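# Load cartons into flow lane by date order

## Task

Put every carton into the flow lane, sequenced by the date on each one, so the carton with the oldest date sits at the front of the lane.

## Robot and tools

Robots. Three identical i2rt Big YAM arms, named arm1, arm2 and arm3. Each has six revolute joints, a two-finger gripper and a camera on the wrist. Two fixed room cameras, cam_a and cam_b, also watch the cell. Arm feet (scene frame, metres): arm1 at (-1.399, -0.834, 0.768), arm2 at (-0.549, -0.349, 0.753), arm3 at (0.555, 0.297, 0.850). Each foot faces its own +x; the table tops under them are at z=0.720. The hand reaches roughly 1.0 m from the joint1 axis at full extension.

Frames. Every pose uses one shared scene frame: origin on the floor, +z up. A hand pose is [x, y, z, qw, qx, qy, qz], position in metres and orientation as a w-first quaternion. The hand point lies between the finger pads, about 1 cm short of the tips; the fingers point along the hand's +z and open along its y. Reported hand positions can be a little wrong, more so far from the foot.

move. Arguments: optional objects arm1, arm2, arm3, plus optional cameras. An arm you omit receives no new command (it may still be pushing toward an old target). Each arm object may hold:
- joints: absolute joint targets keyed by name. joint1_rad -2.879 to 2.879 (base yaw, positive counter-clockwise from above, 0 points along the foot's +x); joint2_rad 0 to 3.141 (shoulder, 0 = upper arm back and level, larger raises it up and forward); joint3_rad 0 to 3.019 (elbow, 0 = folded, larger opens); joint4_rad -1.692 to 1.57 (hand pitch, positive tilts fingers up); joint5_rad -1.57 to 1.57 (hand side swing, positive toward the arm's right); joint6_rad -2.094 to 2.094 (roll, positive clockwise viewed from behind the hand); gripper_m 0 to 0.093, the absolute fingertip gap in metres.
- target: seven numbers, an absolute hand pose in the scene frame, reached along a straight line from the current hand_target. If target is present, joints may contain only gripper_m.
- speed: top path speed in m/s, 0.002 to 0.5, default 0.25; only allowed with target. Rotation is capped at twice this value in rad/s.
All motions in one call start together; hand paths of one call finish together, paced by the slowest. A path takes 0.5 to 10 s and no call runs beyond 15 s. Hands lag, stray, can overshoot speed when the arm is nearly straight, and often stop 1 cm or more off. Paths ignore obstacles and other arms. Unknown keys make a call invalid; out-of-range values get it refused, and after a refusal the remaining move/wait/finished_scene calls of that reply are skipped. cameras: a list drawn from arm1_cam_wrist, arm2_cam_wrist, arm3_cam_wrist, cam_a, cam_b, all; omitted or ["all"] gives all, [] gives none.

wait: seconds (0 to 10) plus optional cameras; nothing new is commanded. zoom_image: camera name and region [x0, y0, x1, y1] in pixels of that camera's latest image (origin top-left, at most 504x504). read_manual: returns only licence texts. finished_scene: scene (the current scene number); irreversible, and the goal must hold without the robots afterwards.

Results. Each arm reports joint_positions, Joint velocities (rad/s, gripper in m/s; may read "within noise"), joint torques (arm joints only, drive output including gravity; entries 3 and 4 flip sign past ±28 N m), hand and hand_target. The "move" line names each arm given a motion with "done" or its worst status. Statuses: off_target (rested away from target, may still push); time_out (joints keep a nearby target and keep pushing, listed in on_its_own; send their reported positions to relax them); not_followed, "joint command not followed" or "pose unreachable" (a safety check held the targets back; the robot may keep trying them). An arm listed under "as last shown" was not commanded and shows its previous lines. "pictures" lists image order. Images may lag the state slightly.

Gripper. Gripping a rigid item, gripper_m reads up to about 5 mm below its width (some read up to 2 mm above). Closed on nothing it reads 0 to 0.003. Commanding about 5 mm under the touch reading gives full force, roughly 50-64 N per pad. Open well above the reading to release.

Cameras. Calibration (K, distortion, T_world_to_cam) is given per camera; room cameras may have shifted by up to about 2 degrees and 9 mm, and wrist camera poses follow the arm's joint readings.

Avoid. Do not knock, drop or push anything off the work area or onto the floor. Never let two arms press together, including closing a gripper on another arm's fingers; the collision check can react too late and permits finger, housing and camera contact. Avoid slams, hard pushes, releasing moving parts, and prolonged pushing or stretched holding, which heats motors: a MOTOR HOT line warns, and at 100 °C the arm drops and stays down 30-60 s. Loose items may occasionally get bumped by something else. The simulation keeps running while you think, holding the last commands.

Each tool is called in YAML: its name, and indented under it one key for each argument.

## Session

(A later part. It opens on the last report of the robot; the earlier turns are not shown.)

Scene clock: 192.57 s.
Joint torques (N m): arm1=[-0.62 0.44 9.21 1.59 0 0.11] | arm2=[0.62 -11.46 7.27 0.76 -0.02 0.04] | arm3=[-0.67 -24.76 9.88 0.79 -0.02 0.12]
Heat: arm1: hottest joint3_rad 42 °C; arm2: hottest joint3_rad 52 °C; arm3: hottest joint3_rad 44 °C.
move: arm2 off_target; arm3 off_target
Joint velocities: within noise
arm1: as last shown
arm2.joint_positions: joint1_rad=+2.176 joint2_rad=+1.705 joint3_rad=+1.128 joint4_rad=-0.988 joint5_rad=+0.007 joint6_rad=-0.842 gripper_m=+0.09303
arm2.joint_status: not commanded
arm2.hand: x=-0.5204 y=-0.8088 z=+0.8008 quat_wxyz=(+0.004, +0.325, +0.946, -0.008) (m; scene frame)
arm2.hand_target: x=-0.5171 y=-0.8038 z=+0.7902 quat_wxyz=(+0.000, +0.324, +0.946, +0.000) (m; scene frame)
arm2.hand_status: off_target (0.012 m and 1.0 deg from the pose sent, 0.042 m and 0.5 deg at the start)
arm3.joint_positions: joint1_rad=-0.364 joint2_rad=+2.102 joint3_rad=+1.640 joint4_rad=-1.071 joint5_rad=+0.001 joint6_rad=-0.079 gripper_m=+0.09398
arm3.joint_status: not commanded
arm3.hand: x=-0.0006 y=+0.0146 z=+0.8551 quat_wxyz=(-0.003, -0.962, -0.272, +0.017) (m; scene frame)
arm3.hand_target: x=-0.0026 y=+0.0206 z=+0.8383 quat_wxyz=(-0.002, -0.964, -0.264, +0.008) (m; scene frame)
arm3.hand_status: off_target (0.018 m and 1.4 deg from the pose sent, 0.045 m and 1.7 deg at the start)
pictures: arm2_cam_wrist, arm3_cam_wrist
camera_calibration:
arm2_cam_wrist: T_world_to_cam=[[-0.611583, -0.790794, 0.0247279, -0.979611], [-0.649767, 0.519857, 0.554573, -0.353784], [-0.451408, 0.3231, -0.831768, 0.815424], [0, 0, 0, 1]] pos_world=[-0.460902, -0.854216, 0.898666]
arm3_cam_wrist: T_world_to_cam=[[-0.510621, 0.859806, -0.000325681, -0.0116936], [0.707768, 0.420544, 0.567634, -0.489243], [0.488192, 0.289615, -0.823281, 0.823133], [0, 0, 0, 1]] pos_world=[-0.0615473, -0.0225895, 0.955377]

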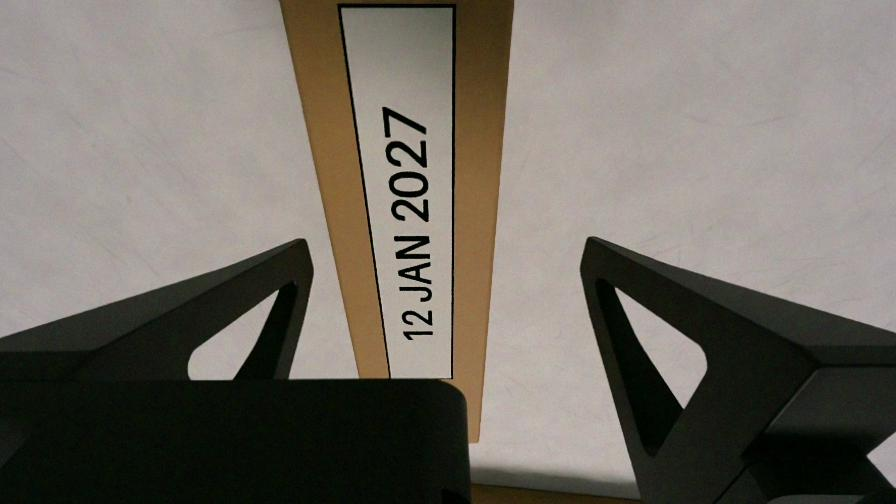

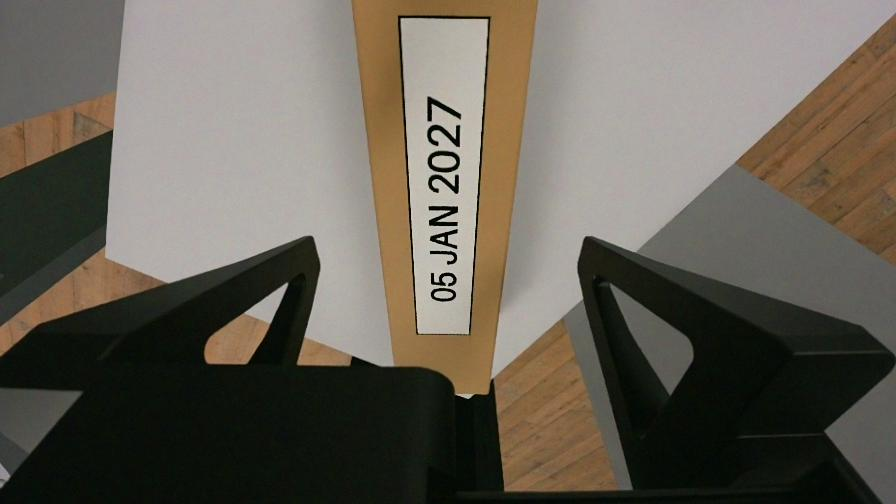

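move:
  arm2: {"target": [-0.514, -0.791, 0.757, 0, 0.3239, 0.9461, 0], "speed": 0.15}
  arm3: {"target": [0.0035, 0.023, 0.788, -0.0022, -0.9646, -0.2639, 0.0082], "speed": 0.15}
  cameras: ["arm2_cam_wrist", "arm3_cam_wrist"]

Scene clock: 205.03 s.
Joint torques (N m): arm1=[-0.56 0.32 9.2 1.59 0 0.11] | arm2=[0.67 -11.46 6.74 0.72 -0.03 0.1] | arm3=[-0.62 -25.23 9.58 0.81 -0.02 0.14]
Heat: arm1: hottest joint3_rad 43 °C; arm2: hottest joint3_rad 50 °C; arm3: hottest joint3_rad 44 °C.
move: arm2 off_target; arm3 off_target
Joint velocities: within noise
arm1: as last shown
arm2.joint_positions: joint1_rad=+2.182 joint2_rad=+1.729 joint3_rad=+1.058 joint4_rad=-0.890 joint5_rad=+0.007 joint6_rad=-0.840 gripper_m=+0.09303
arm2.joint_status: not commanded
arm2.hand: x=-0.5181 y=-0.7978 z=+0.7687 quat_wxyz=(+0.005, +0.324, +0.946, -0.009) (m; scene frame)
arm2.hand_target: x=-0.5142 y=-0.7909 z=+0.7574 quat_wxyz=(+0.000, +0.324, +0.946, +0.000) (m; scene frame)
arm2.hand_status: off_target (0.014 m and 1.2 deg from the pose sent, 0.048 m and 1.0 deg at the start)
arm3.joint_positions: joint1_rad=-0.364 joint2_rad=+2.160 joint3_rad=+1.581 joint4_rad=-0.962 joint5_rad=+0.001 joint6_rad=-0.079 gripper_m=+0.09398
arm3.joint_status: not commanded
arm3.hand: x=+0.0062 y=+0.0180 z=+0.8015 quat_wxyz=(-0.003, -0.962, -0.272, +0.013) (m; scene frame)
arm3.hand_target: x=+0.0039 y=+0.0231 z=+0.7882 quat_wxyz=(-0.002, -0.964, -0.264, +0.008) (m; scene frame)
arm3.hand_status: off_target (0.015 m and 1.2 deg from the pose sent, 0.068 m and 1.4 deg at the start)
pictures: arm2_cam_wrist, arm3_cam_wrist
camera_calibration:
arm2_cam_wrist: T_world_to_cam=[[-0.608637, -0.792966, 0.0276828, -0.971226], [-0.651811, 0.51958, 0.55243, -0.339874], [-0.452441, 0.318185, -0.8331, 0.782768], [0, 0, 0, 1]] pos_world=[-0.458501, -0.842622, 0.866766]
arm3_cam_wrist: T_world_to_cam=[[-0.510638, 0.859795, -0.000806474, -0.0107787], [0.704077, 0.418694, 0.57356, -0.469813], [0.493482, 0.292314, -0.819163, 0.771312], [0, 0, 0, 1]] pos_world=[-0.0553485, -0.0194901, 0.901288]

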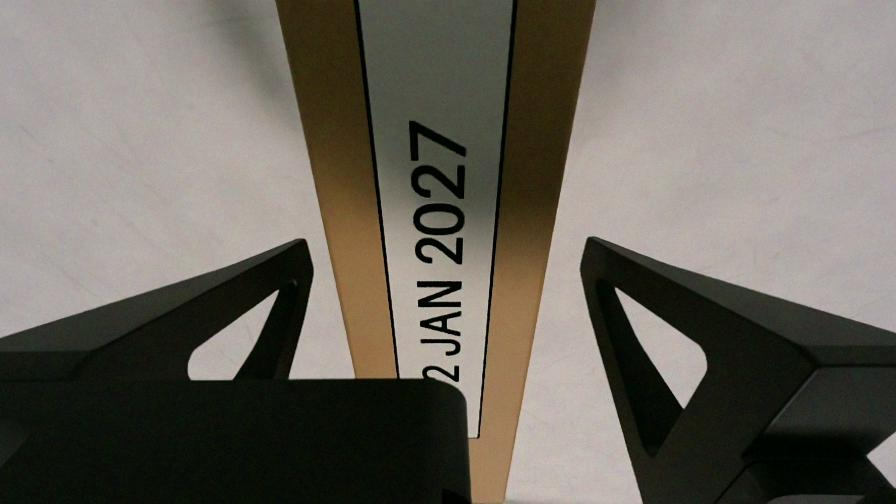

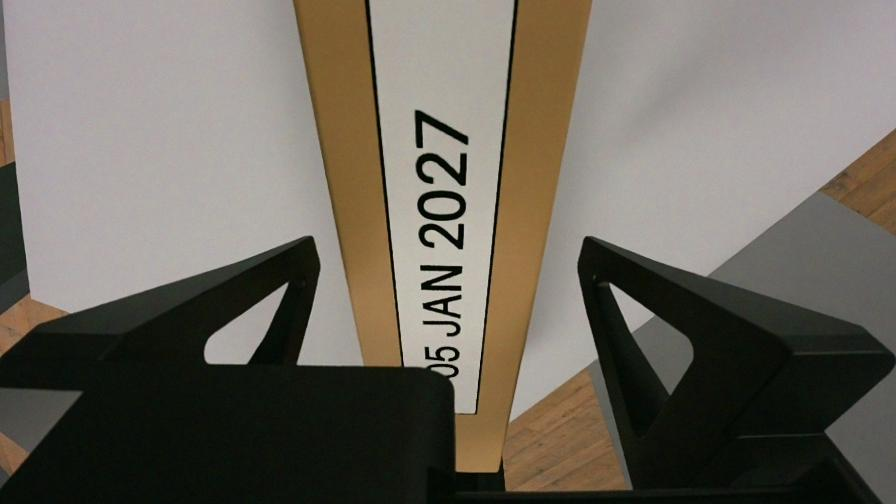

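move:
  arm2: {"joints": {"gripper_m": 0.045}}
  arm3: {"joints": {"gripper_m": 0.045}}
  cameras: ["arm2_cam_wrist", "arm3_cam_wrist"]

move:
  arm3: {"target": [0.0035, 0.023, 0.935, -0.0022, -0.9646, -0.2639, 0.0082], "speed": 0.15}
  arm2: {"target": [-0.514, -0.789, 0.94, 0.0, 0.3239, 0.9461, 0.0], "speed": 0.15}
  cameras: ["arm2_cam_wrist", "arm3_cam_wrist"]

Scene clock: 223.87 s.
Joint torques (N m): arm1=[-0.56 0.38 9.21 1.59 0 0.11] | arm2=[0.62 -11.63 6.79 0.76 0.02 0.09] | arm3=[-0.67 -25.35 9.61 0.79 0.1 0.13]
Heat: arm1: hottest joint3_rad 43 °C; arm2: hottest joint3_rad 50 °C; arm3: hottest joint3_rad 43 °C.
move: arm2 off_target; arm3 off_target
Joint velocities: within noise
arm1: as last shown
arm2.joint_positions: joint1_rad=+2.183 joint2_rad=+1.729 joint3_rad=+1.057 joint4_rad=-0.890 joint5_rad=+0.006 joint6_rad=-0.839 gripper_m=+0.06061
arm2.joint_status: gripper_m off_target (ended at +0.06063, target +0.04500)
arm2.hand: x=-0.5173 y=-0.7974 z=+0.7685 quat_wxyz=(+0.005, +0.323, +0.946, -0.009) (m; scene frame)
arm2.hand_target: x=-0.5141 y=-0.7907 z=+0.7573 quat_wxyz=(+0.000, +0.324, +0.946, +0.000) (m; scene frame)
arm2.hand_status: not commanded
arm3.joint_positions: joint1_rad=-0.364 joint2_rad=+2.160 joint3_rad=+1.581 joint4_rad=-0.962 joint5_rad=-0.002 joint6_rad=-0.078 gripper_m=+0.05823
arm3.joint_status: gripper_m off_target (ended at +0.05826, target +0.04500)
arm3.hand: x=+0.0065 y=+0.0176 z=+0.8015 quat_wxyz=(-0.004, -0.962, -0.272, +0.013) (m; scene frame)
arm3.hand_target: x=+0.0039 y=+0.0231 z=+0.7882 quat_wxyz=(-0.002, -0.965, -0.264, +0.008) (m; scene frame)
arm3.hand_status: not commanded
pictures: arm2_cam_wrist, arm3_cam_wrist
camera_calibration:
arm2_cam_wrist: T_world_to_cam=[[-0.607983, -0.793513, 0.026354, -0.969425], [-0.652853, 0.518549, 0.552169, -0.340569], [-0.451819, 0.318504, -0.833315, 0.783576], [0, 0, 0, 1]] pos_world=[-0.4577, -0.842222, 0.866565]
arm3_cam_wrist: T_world_to_cam=[[-0.509692, 0.860348, -0.00390155, -0.00778796], [0.703739, 0.419513, 0.573376, -0.469677], [0.494939, 0.289499, -0.819283, 0.771424], [0, 0, 0, 1]] pos_world=[-0.0552473, -0.0195906, 0.901285]

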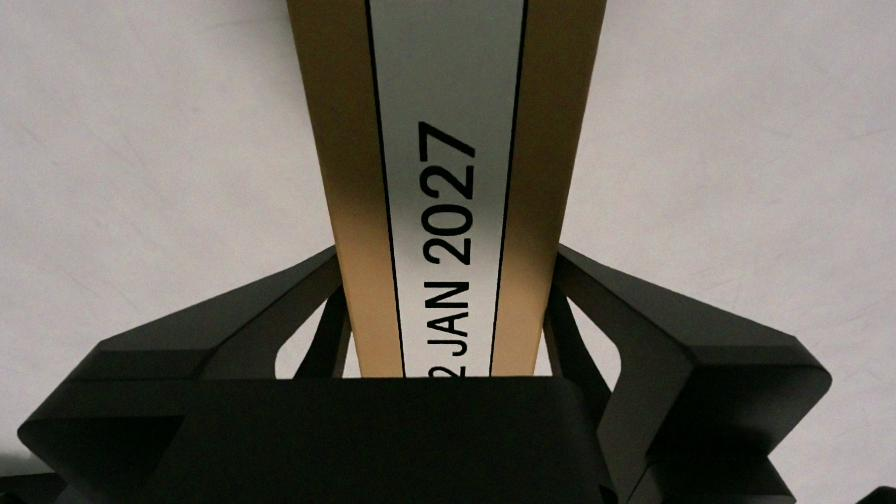

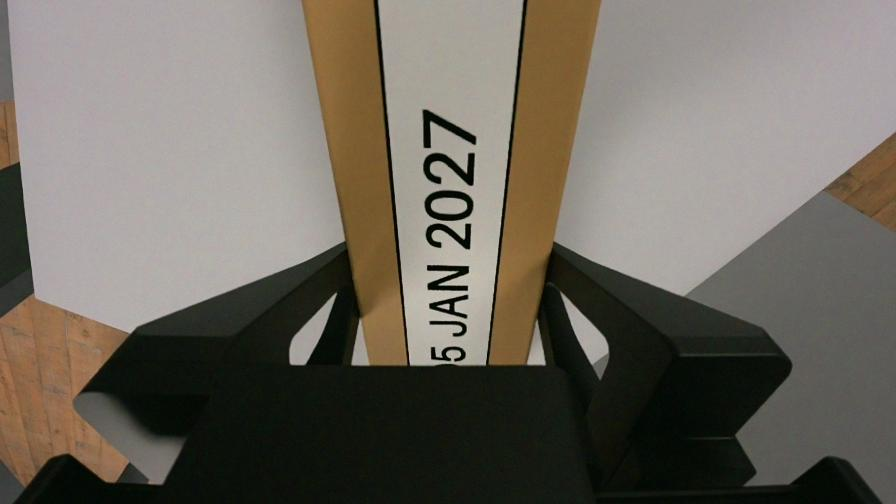

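Scene clock: 225.90 s.
Joint torques (N m): arm1=[-0.56 0.38 9.21 1.61 0 0.11] | arm2=[0.73 -12.28 15.32 -0.35 -0.09 0.09] | arm3=[-0.67 -28.98 15.46 -0.06 0.09 0.13]
Heat: arm1: hottest joint3_rad 43 °C; arm2: hottest joint3_rad 50 °C; arm3: hottest joint3_rad 43 °C.
move: arm2 off_target; arm3 off_target
Joint velocities: within noise
arm1: as last shown
arm2.joint_positions: joint1_rad=+2.185 joint2_rad=+1.533 joint3_rad=+1.224 joint4_rad=-1.349 joint5_rad=+0.007 joint6_rad=-0.836 gripper_m=+0.06061
arm2.joint_status: not commanded
arm2.hand: x=-0.5204 y=-0.7641 z=+0.9088 quat_wxyz=(-0.014, +0.323, +0.946, +0.034) (m; scene frame)
arm2.hand_target: x=-0.5141 y=-0.7868 z=+0.9402 quat_wxyz=(+0.001, +0.324, +0.946, +0.000) (m; scene frame)
arm2.hand_status: off_target (0.040 m and 4.3 deg from the pose sent, 0.172 m and 1.2 deg at the start)
arm3.joint_positions: joint1_rad=-0.364 joint2_rad=+2.034 joint3_rad=+1.649 joint4_rad=-1.241 joint5_rad=-0.002 joint6_rad=-0.078 gripper_m=+0.05823
arm3.joint_status: not commanded
arm3.hand: x=+0.0270 y=+0.0282 z=+0.8989 quat_wxyz=(+0.004, -0.962, -0.272, -0.028) (m; scene frame)
arm3.hand_target: x=+0.0054 y=+0.0240 z=+0.9353 quat_wxyz=(-0.002, -0.965, -0.264, +0.008) (m; scene frame)
arm3.hand_status: off_target (0.043 m and 4.4 deg from the pose sent, 0.134 m and 1.1 deg at the start)
pictures: arm2_cam_wrist, arm3_cam_wrist
camera_calibration:
arm2_cam_wrist: T_world_to_cam=[[-0.608282, -0.79253, -0.0434662, -0.88452], [-0.647732, 0.464006, 0.604269, -0.523706], [-0.458733, 0.395721, -0.795594, 0.909574], [0, 0, 0, 1]] pos_world=[-0.460008, -0.817943, 1.00166]
arm3_cam_wrist: T_world_to_cam=[[-0.509297, 0.860546, -0.00881705, -0.00169579], [0.657955, 0.395961, 0.640554, -0.602922], [0.554718, 0.320431, -0.767862, 0.789227], [0, 0, 0, 1]] pos_world=[-0.041966, -0.0127001, 0.992207]

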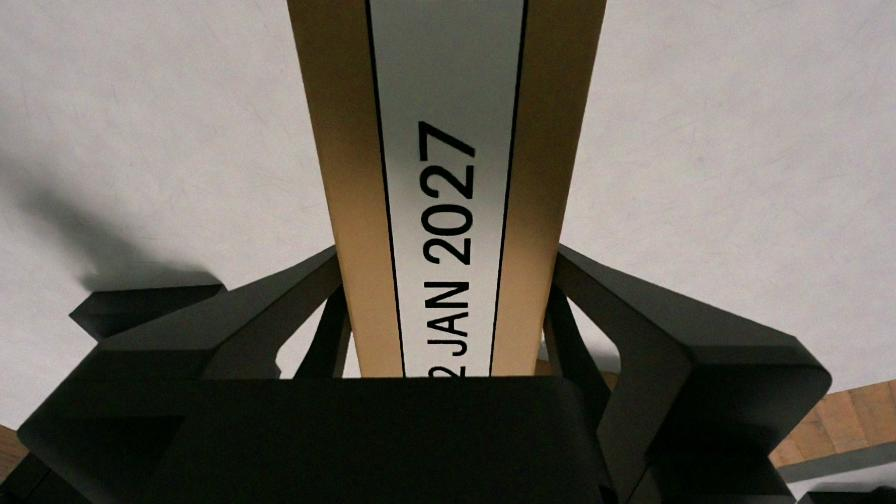

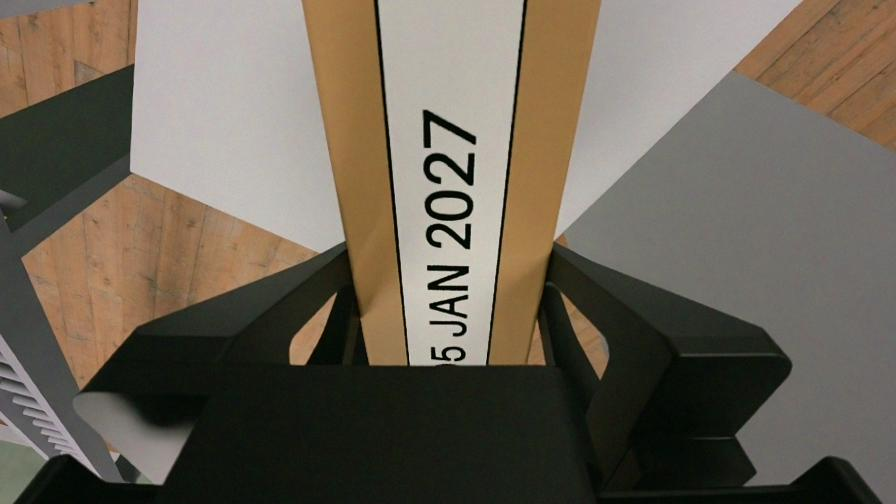

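move:
  arm3: {"target": [0.175, 0.105, 0.96, -0.0022, -0.9646, -0.2639, 0.0082], "speed": 0.25}
  arm2: {"joints": {"joint1_rad": -1.2, "joint2_rad": 1.518, "joint3_rad": 1.414, "joint4_rad": -1.466, "joint5_rad": 0.0, "joint6_rad": 0.0}}
  cameras: ["cam_b"]

move:
  arm3: {"joints": {"joint1_rad": 1.30, "joint2_rad": 1.534, "joint3_rad": 1.0856, "joint4_rad": -1.122, "joint5_rad": 0.0, "joint6_rad": -1.0175}}
  cameras: ["arm3_cam_wrist", "cam_b"]

move:
  arm3: {"target": [0.957, -0.333, 0.86, -0.02, -0.0061, 0.9998, 0.0001], "speed": 0.2}
  arm2: {"joints": {"joint1_rad": -2.03, "joint2_rad": 1.518, "joint3_rad": 1.414, "joint4_rad": -1.466, "joint5_rad": 0.0, "joint6_rad": 0.0}}
  cameras: ["arm2_cam_wrist", "arm3_cam_wrist", "cam_b"]

Scene clock: 237.73 s.
Joint torques (N m): arm1=[-0.56 0.38 9.21 1.61 0 0.11] | arm2=[0.09 -14.04 13.19 -0.24 -0.08 0.07] | arm3=[0.03 -19.14 10.86 0.65 0.08 0.16]
Heat: arm1: hottest joint3_rad 43 °C; arm2: hottest joint3_rad 54 °C; arm3: hottest joint2_rad 43 °C.
move: arm2 done; arm3 off_target
Joint velocities: within noise
arm1: as last shown
arm2.joint_positions: joint1_rad=-1.202 joint2_rad=+1.538 joint3_rad=+1.369 joint4_rad=-1.457 joint5_rad=+0.001 joint6_rad=-0.009 gripper_m=+0.06065
arm2.joint_status: all done
arm2.hand: x=-0.4750 y=+0.0872 z=+0.9503 quat_wxyz=(+0.021, +0.647, -0.762, +0.026) (m; scene frame)
arm2.hand_target: x=-0.4747 y=+0.0968 z=+0.9755 quat_wxyz=(+0.000, +0.645, -0.764, +0.007) (m; scene frame)
arm2.hand_status: not commanded
arm3.joint_positions: joint1_rad=-0.364 joint2_rad=+1.549 joint3_rad=+1.093 joint4_rad=-1.141 joint5_rad=-0.002 joint6_rad=-0.072 gripper_m=+0.05823
arm3.joint_status: not commanded
arm3.hand: x=+0.1822 y=+0.1075 z=+0.9460 quat_wxyz=(+0.002, -0.963, -0.269, -0.014) (m; scene frame)
arm3.hand_target: x=+0.1751 y=+0.1051 z=+0.9600 quat_wxyz=(-0.002, -0.965, -0.264, +0.008) (m; scene frame)
arm3.hand_status: off_target (0.016 m and 2.7 deg from the pose sent, 0.178 m and 4.4 deg at the start)
pictures: cam_b

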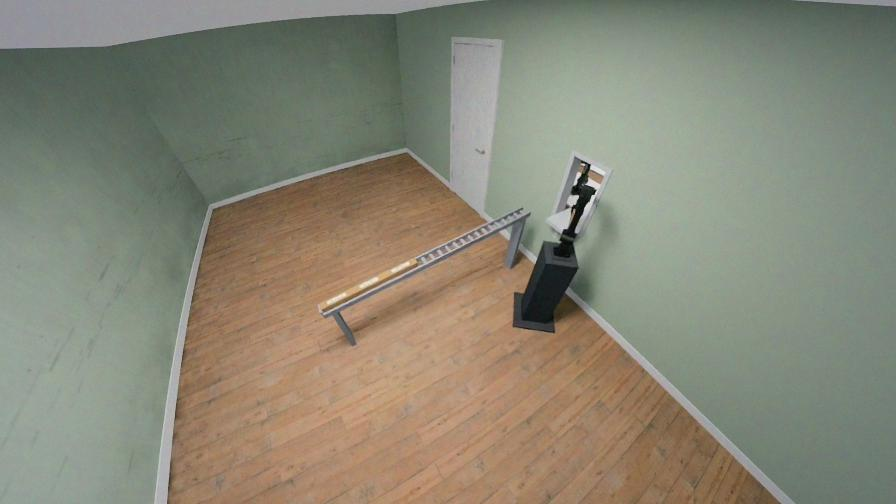

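Scene clock: 239.77 s.
Joint torques (N m): arm1=[-0.56 0.32 9.21 1.61 0.01 0.11] | arm2=[0.03 -14.04 13.18 -0.24 -0.08 0.07] | arm3=[0.38 -17.96 10.66 0.16 0.02 -0.03]
Heat: arm1: hottest joint3_rad 43 °C; arm2: hottest joint3_rad 54 °C; arm3: hottest joint3_rad 44 °C.
move: arm3 done
Joint velocities: within noise
arm1, arm2: as last shown
arm3.joint_positions: joint1_rad=+1.297 joint2_rad=+1.549 joint3_rad=+1.074 joint4_rad=-1.118 joint5_rad=-0.002 joint6_rad=-1.010 gripper_m=+0.05826
arm3.joint_status: all done
arm3.hand: x=+0.7758 y=-0.0542 z=+0.9406 quat_wxyz=(+0.004, +0.001, -1.000, -0.010) (m; scene frame)
arm3.hand_target: x=+0.7790 y=-0.0574 z=+0.9505 quat_wxyz=(-0.001, +0.006, -1.000, +0.000) (m; scene frame)
arm3.hand_status: not commanded
pictures: arm3_cam_wrist, cam_b
camera_calibration:
arm3_cam_wrist: T_world_to_cam=[[-0.0140089, -0.999646, -0.0225999, -0.0211271], [-0.797971, -0.00244292, 0.602691, 0.0538946], [-0.602534, 0.0264771, -0.797654, 1.34217], [0, 0, 0, 1]] pos_world=[0.851412, -0.0565247, 1.03763]

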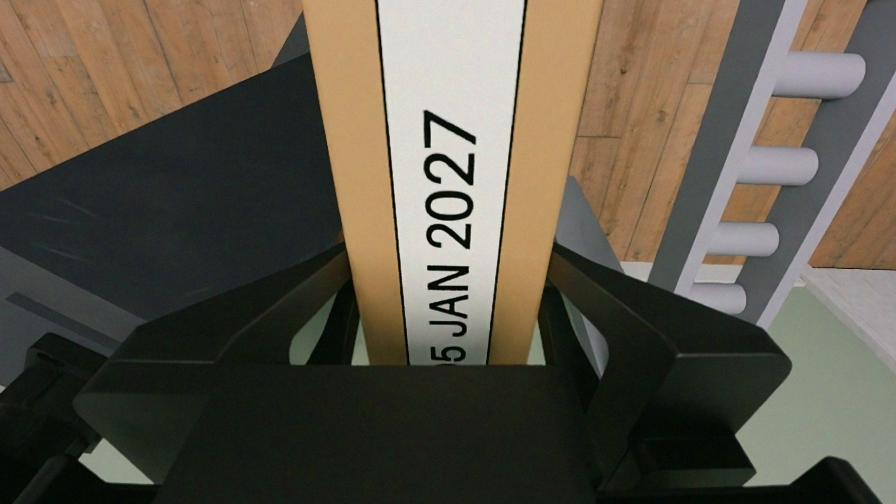

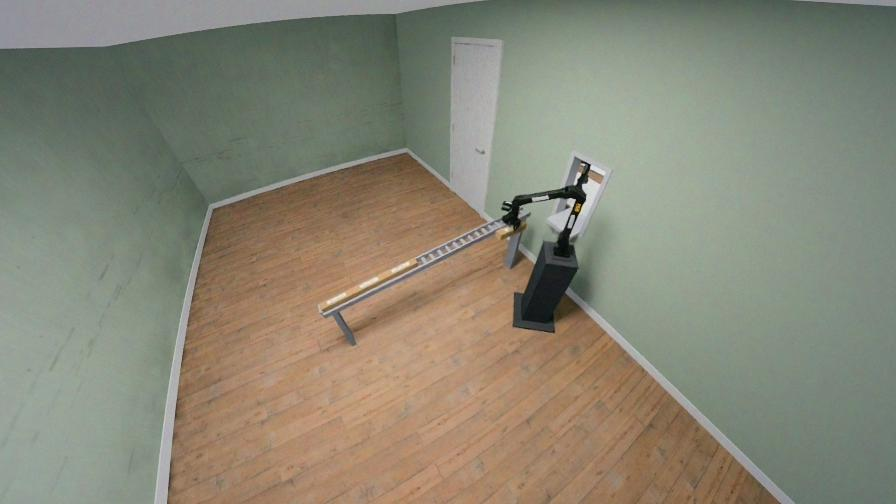

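Scene clock: 242.77 s.
Joint torques (N m): arm1=[-0.56 0.32 9.22 1.59 0 0.11] | arm2=[-0.26 -13.92 13.19 -0.18 -0.08 0.07] | arm3=[1.14 -33.38 16.73 -0.29 0.08 0.08]
Heat: arm1: hottest joint3_rad 43 °C; arm2: hottest joint3_rad 54 °C; arm3: hottest joint3_rad 44 °C.
move: arm2 done; arm3 off_target
Joint velocities: within noise
arm1.joint_positions: joint1_rad=+0.234 joint2_rad=+0.593 joint3_rad=+1.190 joint4_rad=-1.213 joint5_rad=+0.002 joint6_rad=-0.007 gripper_m=+0.09298
arm1.joint_status: not commanded
arm1.hand: x=-1.4647 y=-1.0908 z=+1.2370 quat_wxyz=(-0.279, -0.700, -0.549, +0.362) (m; scene frame)
arm1.hand_target: x=-1.4690 y=-1.0911 z=+1.2400 quat_wxyz=(-0.280, -0.705, -0.540, +0.365) (m; scene frame)
arm1.hand_status: not commanded
arm2.joint_positions: joint1_rad=-2.028 joint2_rad=+1.538 joint3_rad=+1.369 joint4_rad=-1.458 joint5_rad=+0.001 joint6_rad=-0.008 gripper_m=+0.06065
arm2.joint_status: all done
arm2.hand: x=-0.1805 y=-0.1084 z=+0.9553 quat_wxyz=(+0.024, +0.287, -0.958, +0.015) (m; scene frame)
arm2.hand_target: x=-0.1724 y=-0.1032 z=+0.9805 quat_wxyz=(-0.003, +0.282, -0.959, +0.007) (m; scene frame)
arm2.hand_status: not commanded
arm3.joint_positions: joint1_rad=+1.301 joint2_rad=+2.528 joint3_rad=+2.372 joint4_rad=-1.485 joint5_rad=+0.032 joint6_rad=-1.010 gripper_m=+0.05826
arm3.joint_status: not commanded
arm3.hand: x=+0.9414 y=-0.3223 z=+0.8394 quat_wxyz=(+0.031, +0.003, -0.999, -0.021) (m; scene frame)
arm3.hand_target: x=+0.9563 y=-0.3316 z=+0.8605 quat_wxyz=(+0.019, +0.006, -1.000, +0.001) (m; scene frame)
arm3.hand_status: off_target (0.028 m and 2.8 deg from the pose sent, 0.342 m and 2.2 deg at the start)
pictures: arm2_cam_wrist, arm3_cam_wrist, cam_b
camera_calibration:
arm2_cam_wrist: T_world_to_cam=[[0.55399, -0.832037, 0.0284511, -0.0193505], [-0.669485, -0.424925, 0.609285, -0.740997], [-0.494858, -0.356585, -0.792441, 0.751947], [0, 0, 0, 1]] pos_world=[-0.113259, -0.0628351, 1.0479]
arm3_cam_wrist: T_world_to_cam=[[-0.0103731, -0.998974, -0.0440761, -0.274314], [-0.764095, -0.0205143, 0.644777, 0.173253], [-0.64502, 0.0403667, -0.763099, 1.38382], [0, 0, 0, 1]] pos_world=[1.02213, -0.326339, 0.932193]

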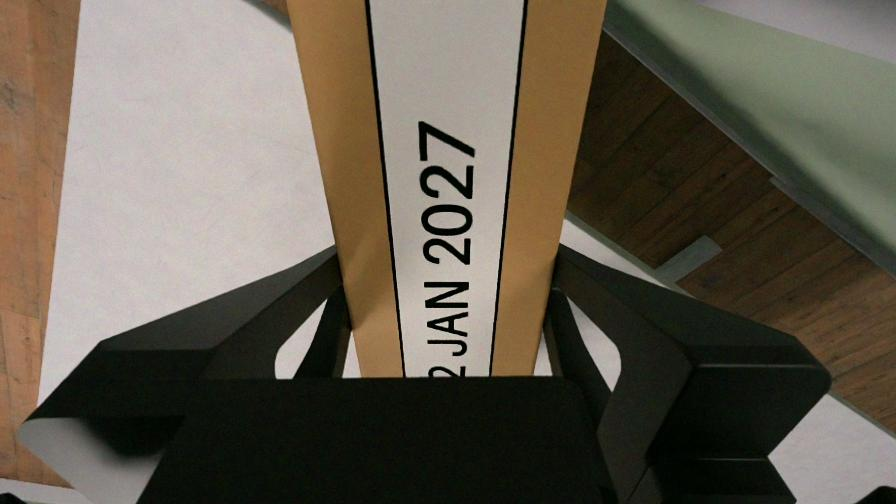

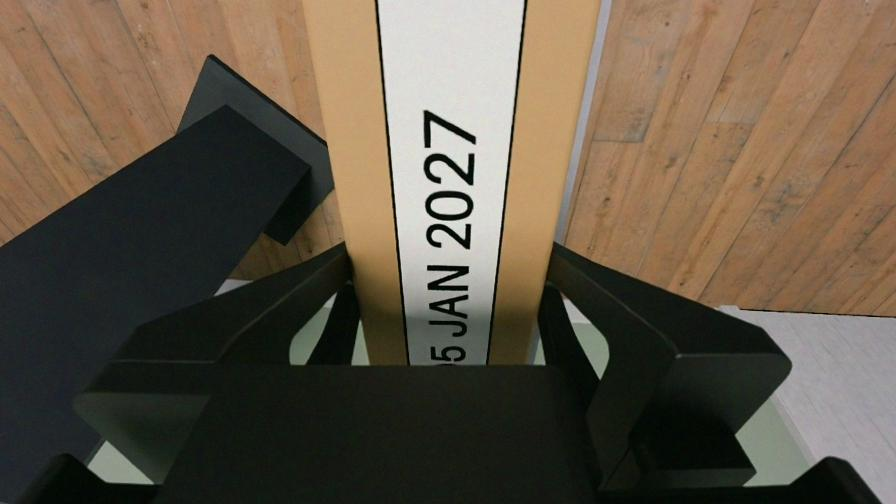

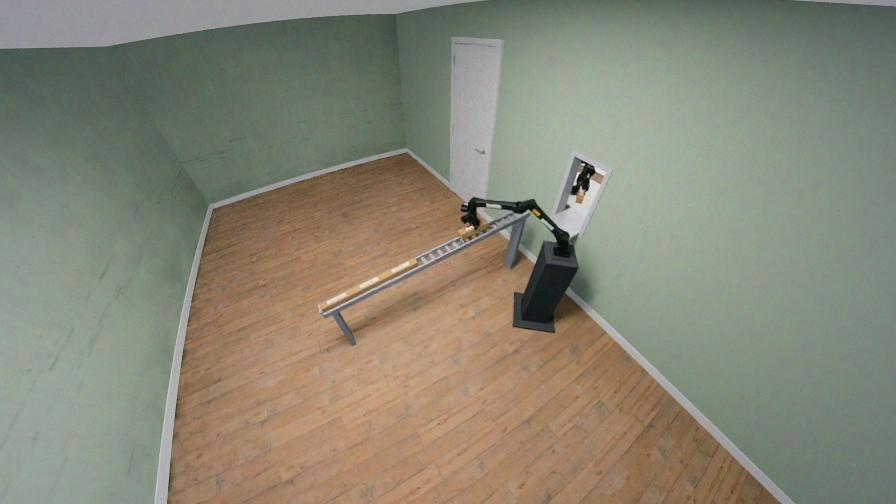

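move:
  arm3: {"target": [0.957, -0.333, 0.79, -0.02, -0.0061, 0.9998, 0.0001], "speed": 0.2}
  arm2: {"target": [0.025, 0.010, 0.915, 0.0293, -0.2779, 0.96, 0.0085], "speed": 0.2}
  cameras: ["arm2_cam_wrist", "arm3_cam_wrist"]

move:
  arm3: {"target": [0.957, -0.333, 0.762, -0.02, -0.0061, 0.9998, 0.0001], "speed": 0.1}
  arm2: {"target": [0.030, 0.012, 0.830, 0.0, -0.2779, 0.9606, 0.0], "speed": 0.15}
  cameras: ["arm2_cam_wrist", "arm3_cam_wrist"]

Scene clock: 250.60 s.
Joint torques (N m): arm1=[-0.56 0.38 9.22 1.61 0 0.11] | arm2=[-0.97 -20.95 16.34 -0.13 -0.11 -0.04] | arm3=[1.03 -34.78 11.79 0.5 0.09 0.11]
Heat: arm1: hottest joint3_rad 43 °C; arm2: hottest joint3_rad 55 °C; arm3: hottest joint3_rad 45 °C.
move: arm2 off_target; arm3 off_target
Joint velocities: within noise
arm1: as last shown
arm2.joint_positions: joint1_rad=-2.040 joint2_rad=+2.118 joint3_rad=+2.008 joint4_rad=-1.471 joint5_rad=-0.013 joint6_rad=-0.008 gripper_m=+0.06065
arm2.joint_status: not commanded
arm2.hand: x=+0.0026 y=+0.0027 z=+0.8850 quat_wxyz=(+0.004, +0.281, -0.960, +0.002) (m; scene frame)
arm2.hand_target: x=+0.0227 y=+0.0086 z=+0.9154 quat_wxyz=(-0.030, +0.278, -0.960, -0.009) (m; scene frame)
arm2.hand_status: off_target (0.038 m and 4.0 deg from the pose sent, 0.241 m and 6.8 deg at the start)
arm3.joint_positions: joint1_rad=+1.301 joint2_rad=+2.597 joint3_rad=+2.360 joint4_rad=-1.379 joint5_rad=+0.032 joint6_rad=-1.010 gripper_m=+0.05826
arm3.joint_status: not commanded
arm3.hand: x=+0.9471 y=-0.3312 z=+0.7839 quat_wxyz=(+0.025, +0.003, -1.000, -0.011) (m; scene frame)
arm3.hand_target: x=+0.9570 y=-0.3328 z=+0.7901 quat_wxyz=(+0.020, +0.006, -1.000, +0.000) (m; scene frame)
arm3.hand_status: off_target (0.012 m and 1.4 deg from the pose sent, 0.053 m and 2.8 deg at the start)
pictures: arm2_cam_wrist, arm3_cam_wrist
camera_calibration:
arm2_cam_wrist: T_world_to_cam=[[0.543999, -0.838958, 0.0146313, -0.0140046], [-0.692815, -0.439263, 0.571887, -0.49514], [-0.473363, -0.321243, -0.820202, 0.850891], [0, 0, 0, 1]] pos_world=[0.0673581, 0.0440968, 0.981271]
arm3_cam_wrist: T_world_to_cam=[[-0.0100471, -0.999686, -0.022972, -0.302648], [-0.77275, -0.00681799, 0.634674, 0.233943], [-0.634632, 0.0241283, -0.772438, 1.33761], [0, 0, 0, 1]] pos_world=[1.02663, -0.333232, 0.877787]

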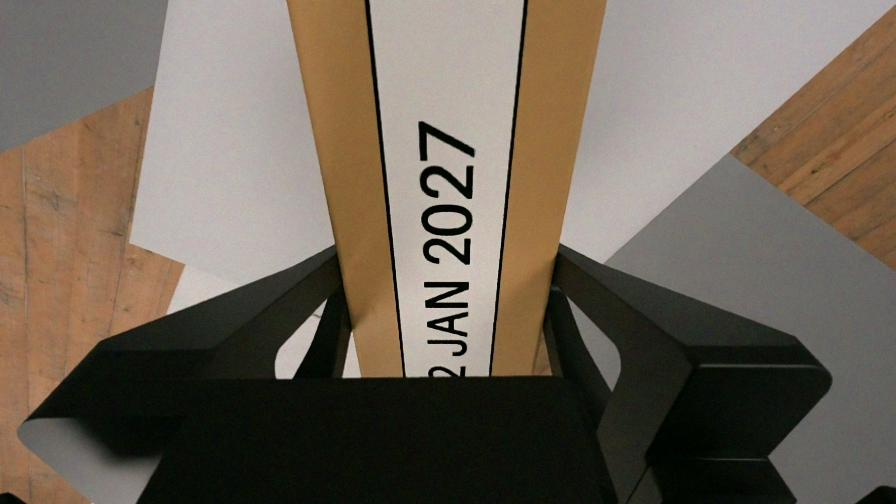

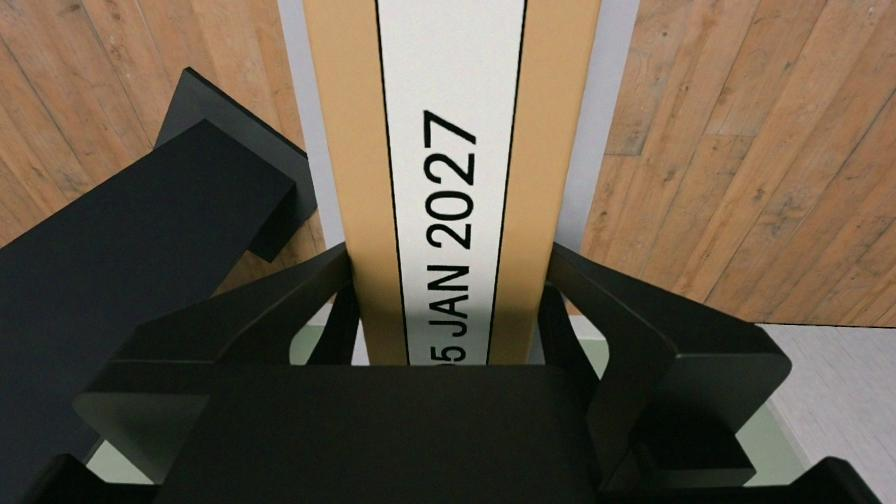

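Scene clock: 251.80 s.
Joint torques (N m): arm1=[-0.5 0.32 9.21 1.59 0.01 0.11] | arm2=[-0.85 -24.41 12.25 0.49 -0.09 -0.04] | arm3=[0.73 -32.73 11.25 0.81 -0.11 0.08]
Heat: arm1: hottest joint3_rad 43 °C; arm2: hottest joint3_rad 55 °C; arm3: hottest joint3_rad 45 °C.
move: arm2 off_target; arm3 off_target
Joint velocities: within noise
arm1: as last shown
arm2.joint_positions: joint1_rad=-2.040 joint2_rad=+2.237 joint3_rad=+2.008 joint4_rad=-1.400 joint5_rad=-0.013 joint6_rad=-0.008 gripper_m=+0.06065
arm2.joint_status: not commanded
arm2.hand: x=+0.0142 y=+0.0087 z=+0.8086 quat_wxyz=(+0.027, +0.281, -0.959, +0.008) (m; scene frame)
arm2.hand_target: x=+0.0291 y=+0.0115 z=+0.8303 quat_wxyz=(+0.000, +0.278, -0.961, +0.000) (m; scene frame)
arm2.hand_status: off_target (0.027 m and 3.2 deg from the pose sent, 0.062 m and 0.6 deg at the start)
arm3.joint_positions: joint1_rad=+1.304 joint2_rad=+2.608 joint3_rad=+2.351 joint4_rad=-1.340 joint5_rad=+0.038 joint6_rad=-1.008 gripper_m=+0.05826
arm3.joint_status: not commanded
arm3.hand: x=+0.9507 y=-0.3337 z=+0.7723 quat_wxyz=(+0.022, +0.004, -1.000, -0.001) (m; scene frame)
arm3.hand_target: x=+0.9568 y=-0.3327 z=+0.7622 quat_wxyz=(+0.020, +0.006, -1.000, +0.000) (m; scene frame)
arm3.hand_status: off_target (0.012 m and 0.4 deg from the pose sent, 0.024 m and 1.4 deg at the start)
pictures: arm2_cam_wrist, arm3_cam_wrist
camera_calibration:
arm2_cam_wrist: T_world_to_cam=[[0.54395, -0.839002, 0.0138985, -0.0135486], [-0.669051, -0.42365, 0.610649, -0.472608], [-0.506448, -0.341461, -0.79178, 0.773334], [0, 0, 0, 1]] pos_world=[0.0828242, 0.0524761, 0.901096]
arm3_cam_wrist: T_world_to_cam=[[-0.0086709, -0.999951, -0.00486991, -0.320764], [-0.775935, 0.00365628, 0.630803, 0.253572], [-0.630754, 0.00924836, -0.775928, 1.325], [0, 0, 0, 1]] pos_world=[1.02972, -0.333929, 0.866591]

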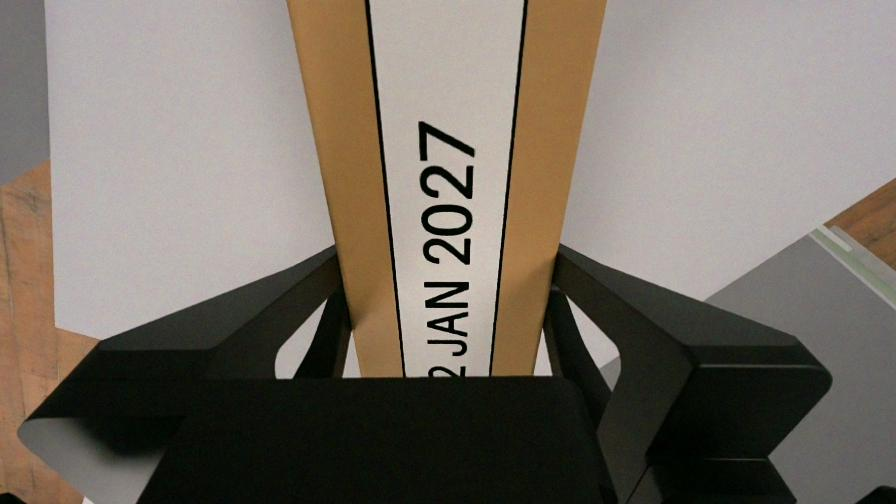

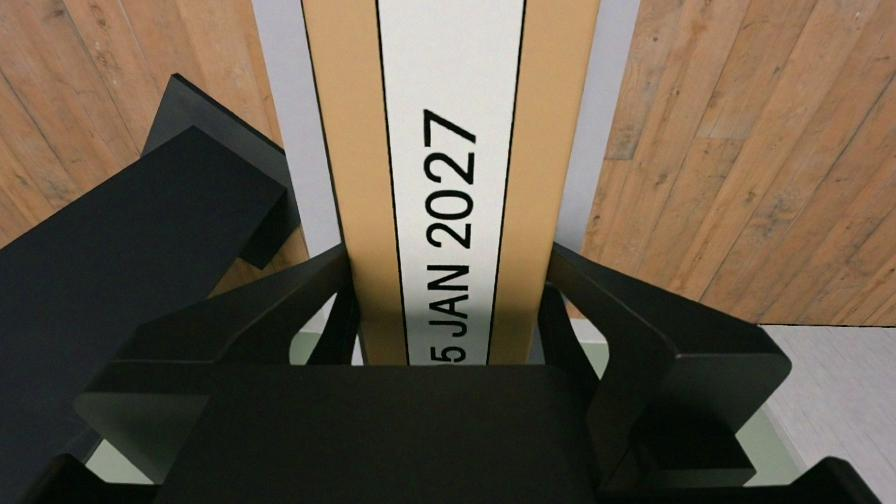

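move:
  arm3: {"target": [0.957, -0.333, 0.742, -0.02, -0.0061, 0.9998, 0.0001], "speed": 0.08}
  arm2: {"target": [0.027, 0.0085, 0.806, 0.0, -0.2779, 0.9606, 0.0], "speed": 0.1}
  cameras: ["arm2_cam_wrist", "arm3_cam_wrist"]

move:
  arm3: {"target": [0.957, -0.333, 0.725, -0.02, -0.0061, 0.9998, 0.0001], "speed": 0.08}
  arm2: {"target": [0.026, 0.008, 0.794, 0.0, -0.2779, 0.9606, 0.0], "speed": 0.08}
  cameras: ["arm2_cam_wrist", "arm3_cam_wrist"]

Scene clock: 257.30 s.
Joint torques (N m): arm1=[-0.56 0.38 9.22 1.61 0 0.11] | arm2=[-0.91 -23.12 9.25 0.65 -0.1 -0.05] | arm3=[0.15 -30.92 10.56 1.31 -0.1 -0.03]
Heat: arm1: hottest joint3_rad 43 °C; arm2: hottest joint3_rad 55 °C; arm3: hottest joint3_rad 45 °C.
move: arm2 done; arm3 off_target
Joint velocities: within noise
arm1: as last shown
arm2.joint_positions: joint1_rad=-2.040 joint2_rad=+2.237 joint3_rad=+1.995 joint4_rad=-1.341 joint5_rad=-0.013 joint6_rad=-0.008 gripper_m=+0.06065
arm2.joint_status: not commanded
arm2.hand: x=+0.0227 y=+0.0140 z=+0.8033 quat_wxyz=(+0.005, +0.281, -0.960, +0.002) (m; scene frame)
arm2.hand_target: x=+0.0269 y=+0.0085 z=+0.8060 quat_wxyz=(+0.000, +0.278, -0.961, +0.000) (m; scene frame)
arm2.hand_status: done (0.007 m and 0.7 deg from the pose sent, 0.013 m and 3.2 deg at the start)
arm3.joint_positions: joint1_rad=+1.311 joint2_rad=+2.608 joint3_rad=+2.346 joint4_rad=-1.321 joint5_rad=+0.038 joint6_rad=-0.996 gripper_m=+0.05826
arm3.joint_status: not commanded
arm3.hand: x=+0.9570 y=-0.3335 z=+0.7706 quat_wxyz=(+0.018, +0.001, -1.000, +0.005) (m; scene frame)
arm3.hand_target: x=+0.9563 y=-0.3320 z=+0.7427 quat_wxyz=(+0.020, +0.006, -1.000, +0.000) (m; scene frame)
arm3.hand_status: off_target (0.029 m and 0.8 deg from the pose sent, 0.031 m and 0.4 deg at the start)
pictures: arm2_cam_wrist, arm3_cam_wrist
camera_calibration:
arm2_cam_wrist: T_world_to_cam=[[0.543945, -0.838994, 0.0145705, -0.0143063], [-0.691537, -0.438374, 0.574112, -0.431382], [-0.475289, -0.322362, -0.818647, 0.795706], [0, 0, 0, 1]] pos_world=[0.0876561, 0.0553956, 0.899272]
arm3_cam_wrist: T_world_to_cam=[[-0.0132799, -0.99988, 0.00795174, -0.326013], [-0.781019, 0.0153381, 0.624318, 0.273294], [-0.624365, 0.00208039, -0.78113, 1.32311], [0, 0, 0, 1]] pos_world=[1.03522, -0.332918, 0.865487]

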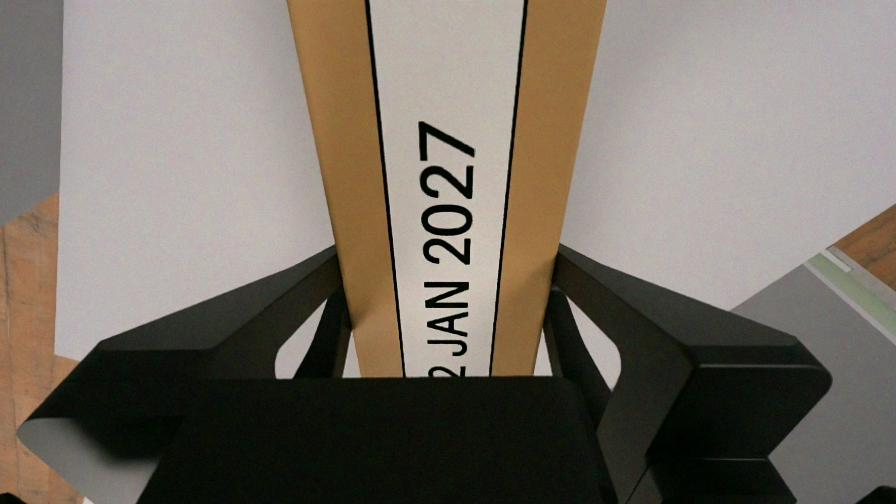

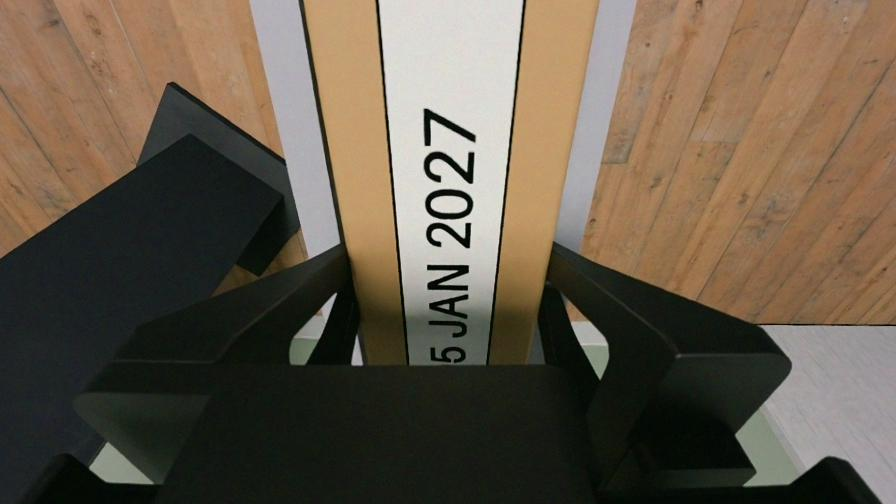

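Scene clock: 258.40 s.
Joint torques (N m): arm1=[-0.56 0.38 9.21 1.59 0 0.1] | arm2=[-0.91 -22.53 8.66 0.65 -0.1 -0.04] | arm3=[-0.15 -29.27 10.09 1.74 -0.1 -0.12]
Heat: arm1: hottest joint3_rad 43 °C; arm2: hottest joint3_rad 55 °C; arm3: hottest joint3_rad 45 °C.
move: arm2 done; arm3 off_target
Joint velocities: within noise
arm1: as last shown
arm2.joint_positions: joint1_rad=-2.040 joint2_rad=+2.237 joint3_rad=+1.979 joint4_rad=-1.312 joint5_rad=-0.013 joint6_rad=-0.008 gripper_m=+0.06065
arm2.joint_status: not commanded
arm2.hand: x=+0.0242 y=+0.0148 z=+0.7973 quat_wxyz=(-0.002, +0.281, -0.960, +0.000) (m; scene frame)
arm2.hand_target: x=+0.0259 y=+0.0081 z=+0.7940 quat_wxyz=(+0.000, +0.278, -0.961, +0.000) (m; scene frame)
arm2.hand_status: done (0.008 m and 0.5 deg from the pose sent, 0.011 m and 0.7 deg at the start)
arm3.joint_positions: joint1_rad=+1.316 joint2_rad=+2.608 joint3_rad=+2.340 joint4_rad=-1.305 joint5_rad=+0.038 joint6_rad=-0.989 gripper_m=+0.05826
arm3.joint_status: not commanded
arm3.hand: x=+0.9607 y=-0.3334 z=+0.7683 quat_wxyz=(+0.015, -0.001, -1.000, +0.009) (m; scene frame)
arm3.hand_target: x=+0.9556 y=-0.3307 z=+0.7265 quat_wxyz=(+0.020, +0.006, -1.000, +0.000) (m; scene frame)
arm3.hand_status: off_target (0.043 m and 1.4 deg from the pose sent, 0.045 m and 0.8 deg at the start)
pictures: arm2_cam_wrist, arm3_cam_wrist
camera_calibration:
arm2_cam_wrist: T_world_to_cam=[[0.543964, -0.838979, 0.0147527, -0.0145047], [-0.697893, -0.442587, 0.563083, -0.417463], [-0.465885, -0.316592, -0.826269, 0.797665], [0, 0, 0, 1]] pos_world=[0.0881657, 0.0556015, 0.894366]
arm3_cam_wrist: T_world_to_cam=[[-0.0168222, -0.999718, 0.0167643, -0.329128], [-0.784513, 0.0235921, 0.619663, 0.287295], [-0.619884, -0.0027277, -0.784689, 1.32051], [0, 0, 0, 1]] pos_world=[1.03842, -0.332211, 0.863684]

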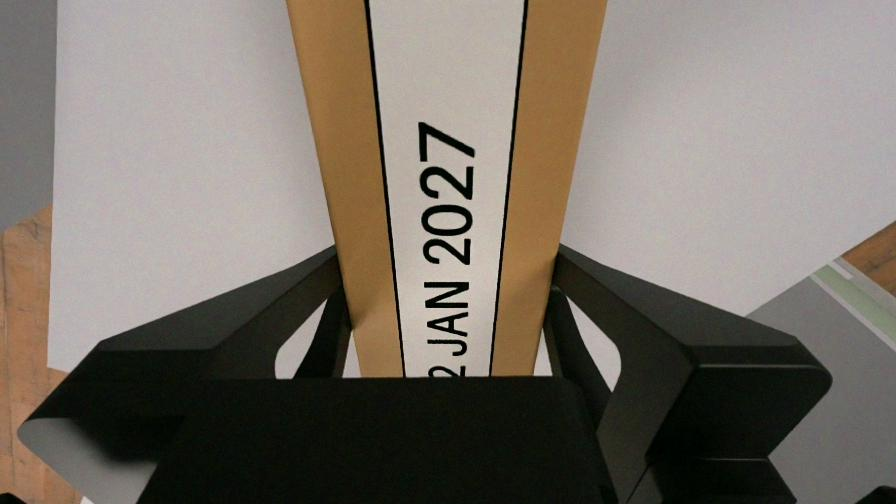

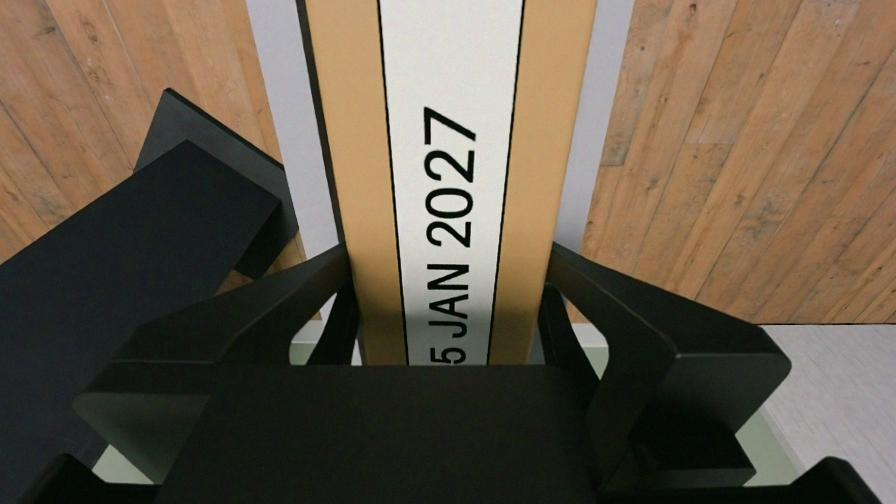

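move:
  arm3: {"target": [0.957, -0.332, 0.764, -0.02, -0.0061, 0.9998, 0.0001], "speed": 0.1}
  arm2: {"target": [0.026, 0.007, 0.784, 0.0, -0.2779, 0.9606, 0.0], "speed": 0.06}
  cameras: ["arm2_cam_wrist", "arm3_cam_wrist"]

Scene clock: 268.63 s.
Joint torques (N m): arm1=[-0.62 0.32 9.21 1.59 0 0.11] | arm2=[-0.91 -21.95 8.21 0.68 -0.1 -0.05] | arm3=[-0.26 -33.14 11.95 -0.08 -0.31 0.02]
Heat: arm1: hottest joint3_rad 43 °C; arm2: hottest joint3_rad 54 °C; arm3: hottest joint2_rad 45 °C.
move: arm2 off_target; arm3 done
Joint velocities: within noise
arm1: as last shown
arm2.joint_positions: joint1_rad=-2.040 joint2_rad=+2.237 joint3_rad=+1.970 joint4_rad=-1.290 joint5_rad=-0.013 joint6_rad=-0.008 gripper_m=+0.06065
arm2.joint_status: not commanded
arm2.hand: x=+0.0262 y=+0.0158 z=+0.7940 quat_wxyz=(-0.008, +0.281, -0.960, -0.001) (m; scene frame)
arm2.hand_target: x=+0.0259 y=+0.0072 z=+0.7842 quat_wxyz=(+0.000, +0.278, -0.961, +0.000) (m; scene frame)
arm2.hand_status: off_target (0.013 m and 1.0 deg from the pose sent, 0.016 m and 0.5 deg at the start)
arm3.joint_positions: joint1_rad=+1.316 joint2_rad=+2.608 joint3_rad=+2.338 joint4_rad=-1.314 joint5_rad=+0.043 joint6_rad=-0.999 gripper_m=+0.05826
arm3.joint_status: not commanded
arm3.hand: x=+0.9581 y=-0.3312 z=+0.7675 quat_wxyz=(+0.021, +0.005, -1.000, +0.006) (m; scene frame)
arm3.hand_target: x=+0.9570 y=-0.3319 z=+0.7640 quat_wxyz=(+0.020, +0.006, -1.000, +0.000) (m; scene frame)
arm3.hand_status: done (0.004 m and 0.7 deg from the pose sent, 0.006 m and 1.4 deg at the start)
pictures: arm2_cam_wrist, arm3_cam_wrist
camera_calibration:
arm2_cam_wrist: T_world_to_cam=[[0.543662, -0.839177, 0.0145785, -0.0145135], [-0.703797, -0.446355, 0.552663, -0.405308], [-0.457275, -0.310722, -0.833277, 0.801353], [0, 0, 0, 1]] pos_world=[0.0890743, 0.0559074, 0.891959]
arm3_cam_wrist: T_world_to_cam=[[-0.00585485, -0.999938, 0.00946211, -0.331994], [-0.777471, 0.0105027, 0.628832, 0.267594], [-0.628892, -0.0036748, -0.777484, 1.32109], [0, 0, 0, 1]] pos_world=[1.03693, -0.329929, 0.861997]

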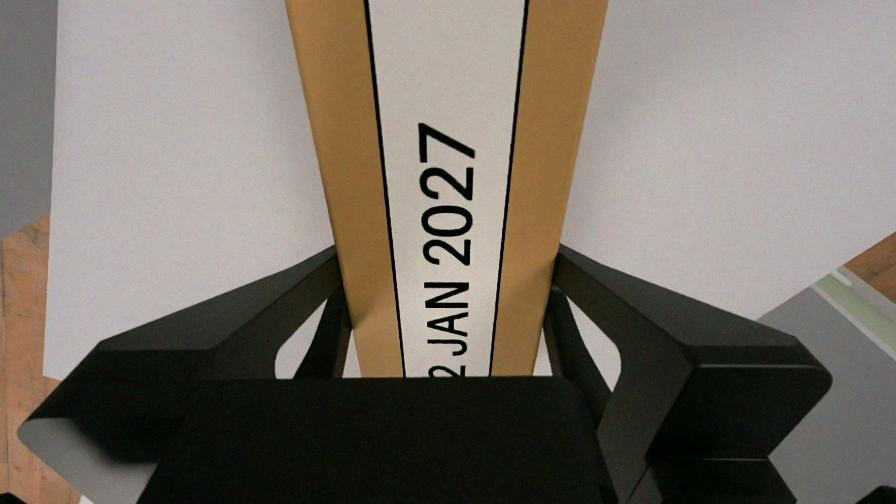

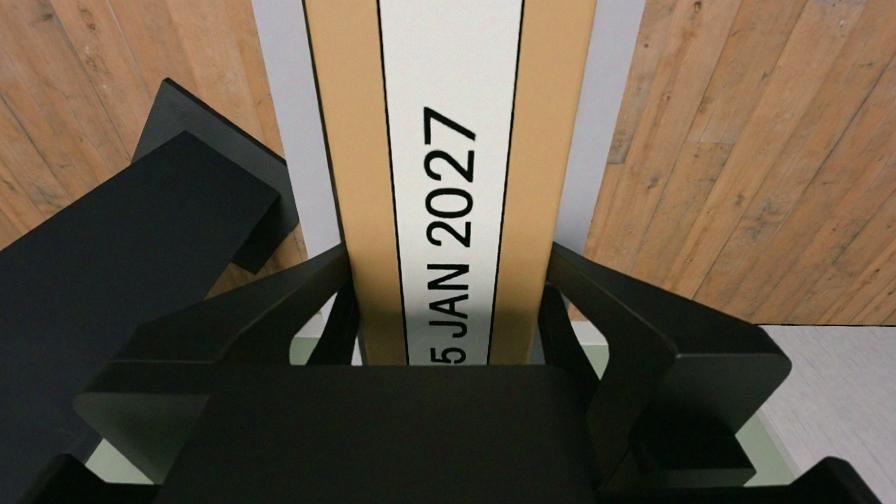

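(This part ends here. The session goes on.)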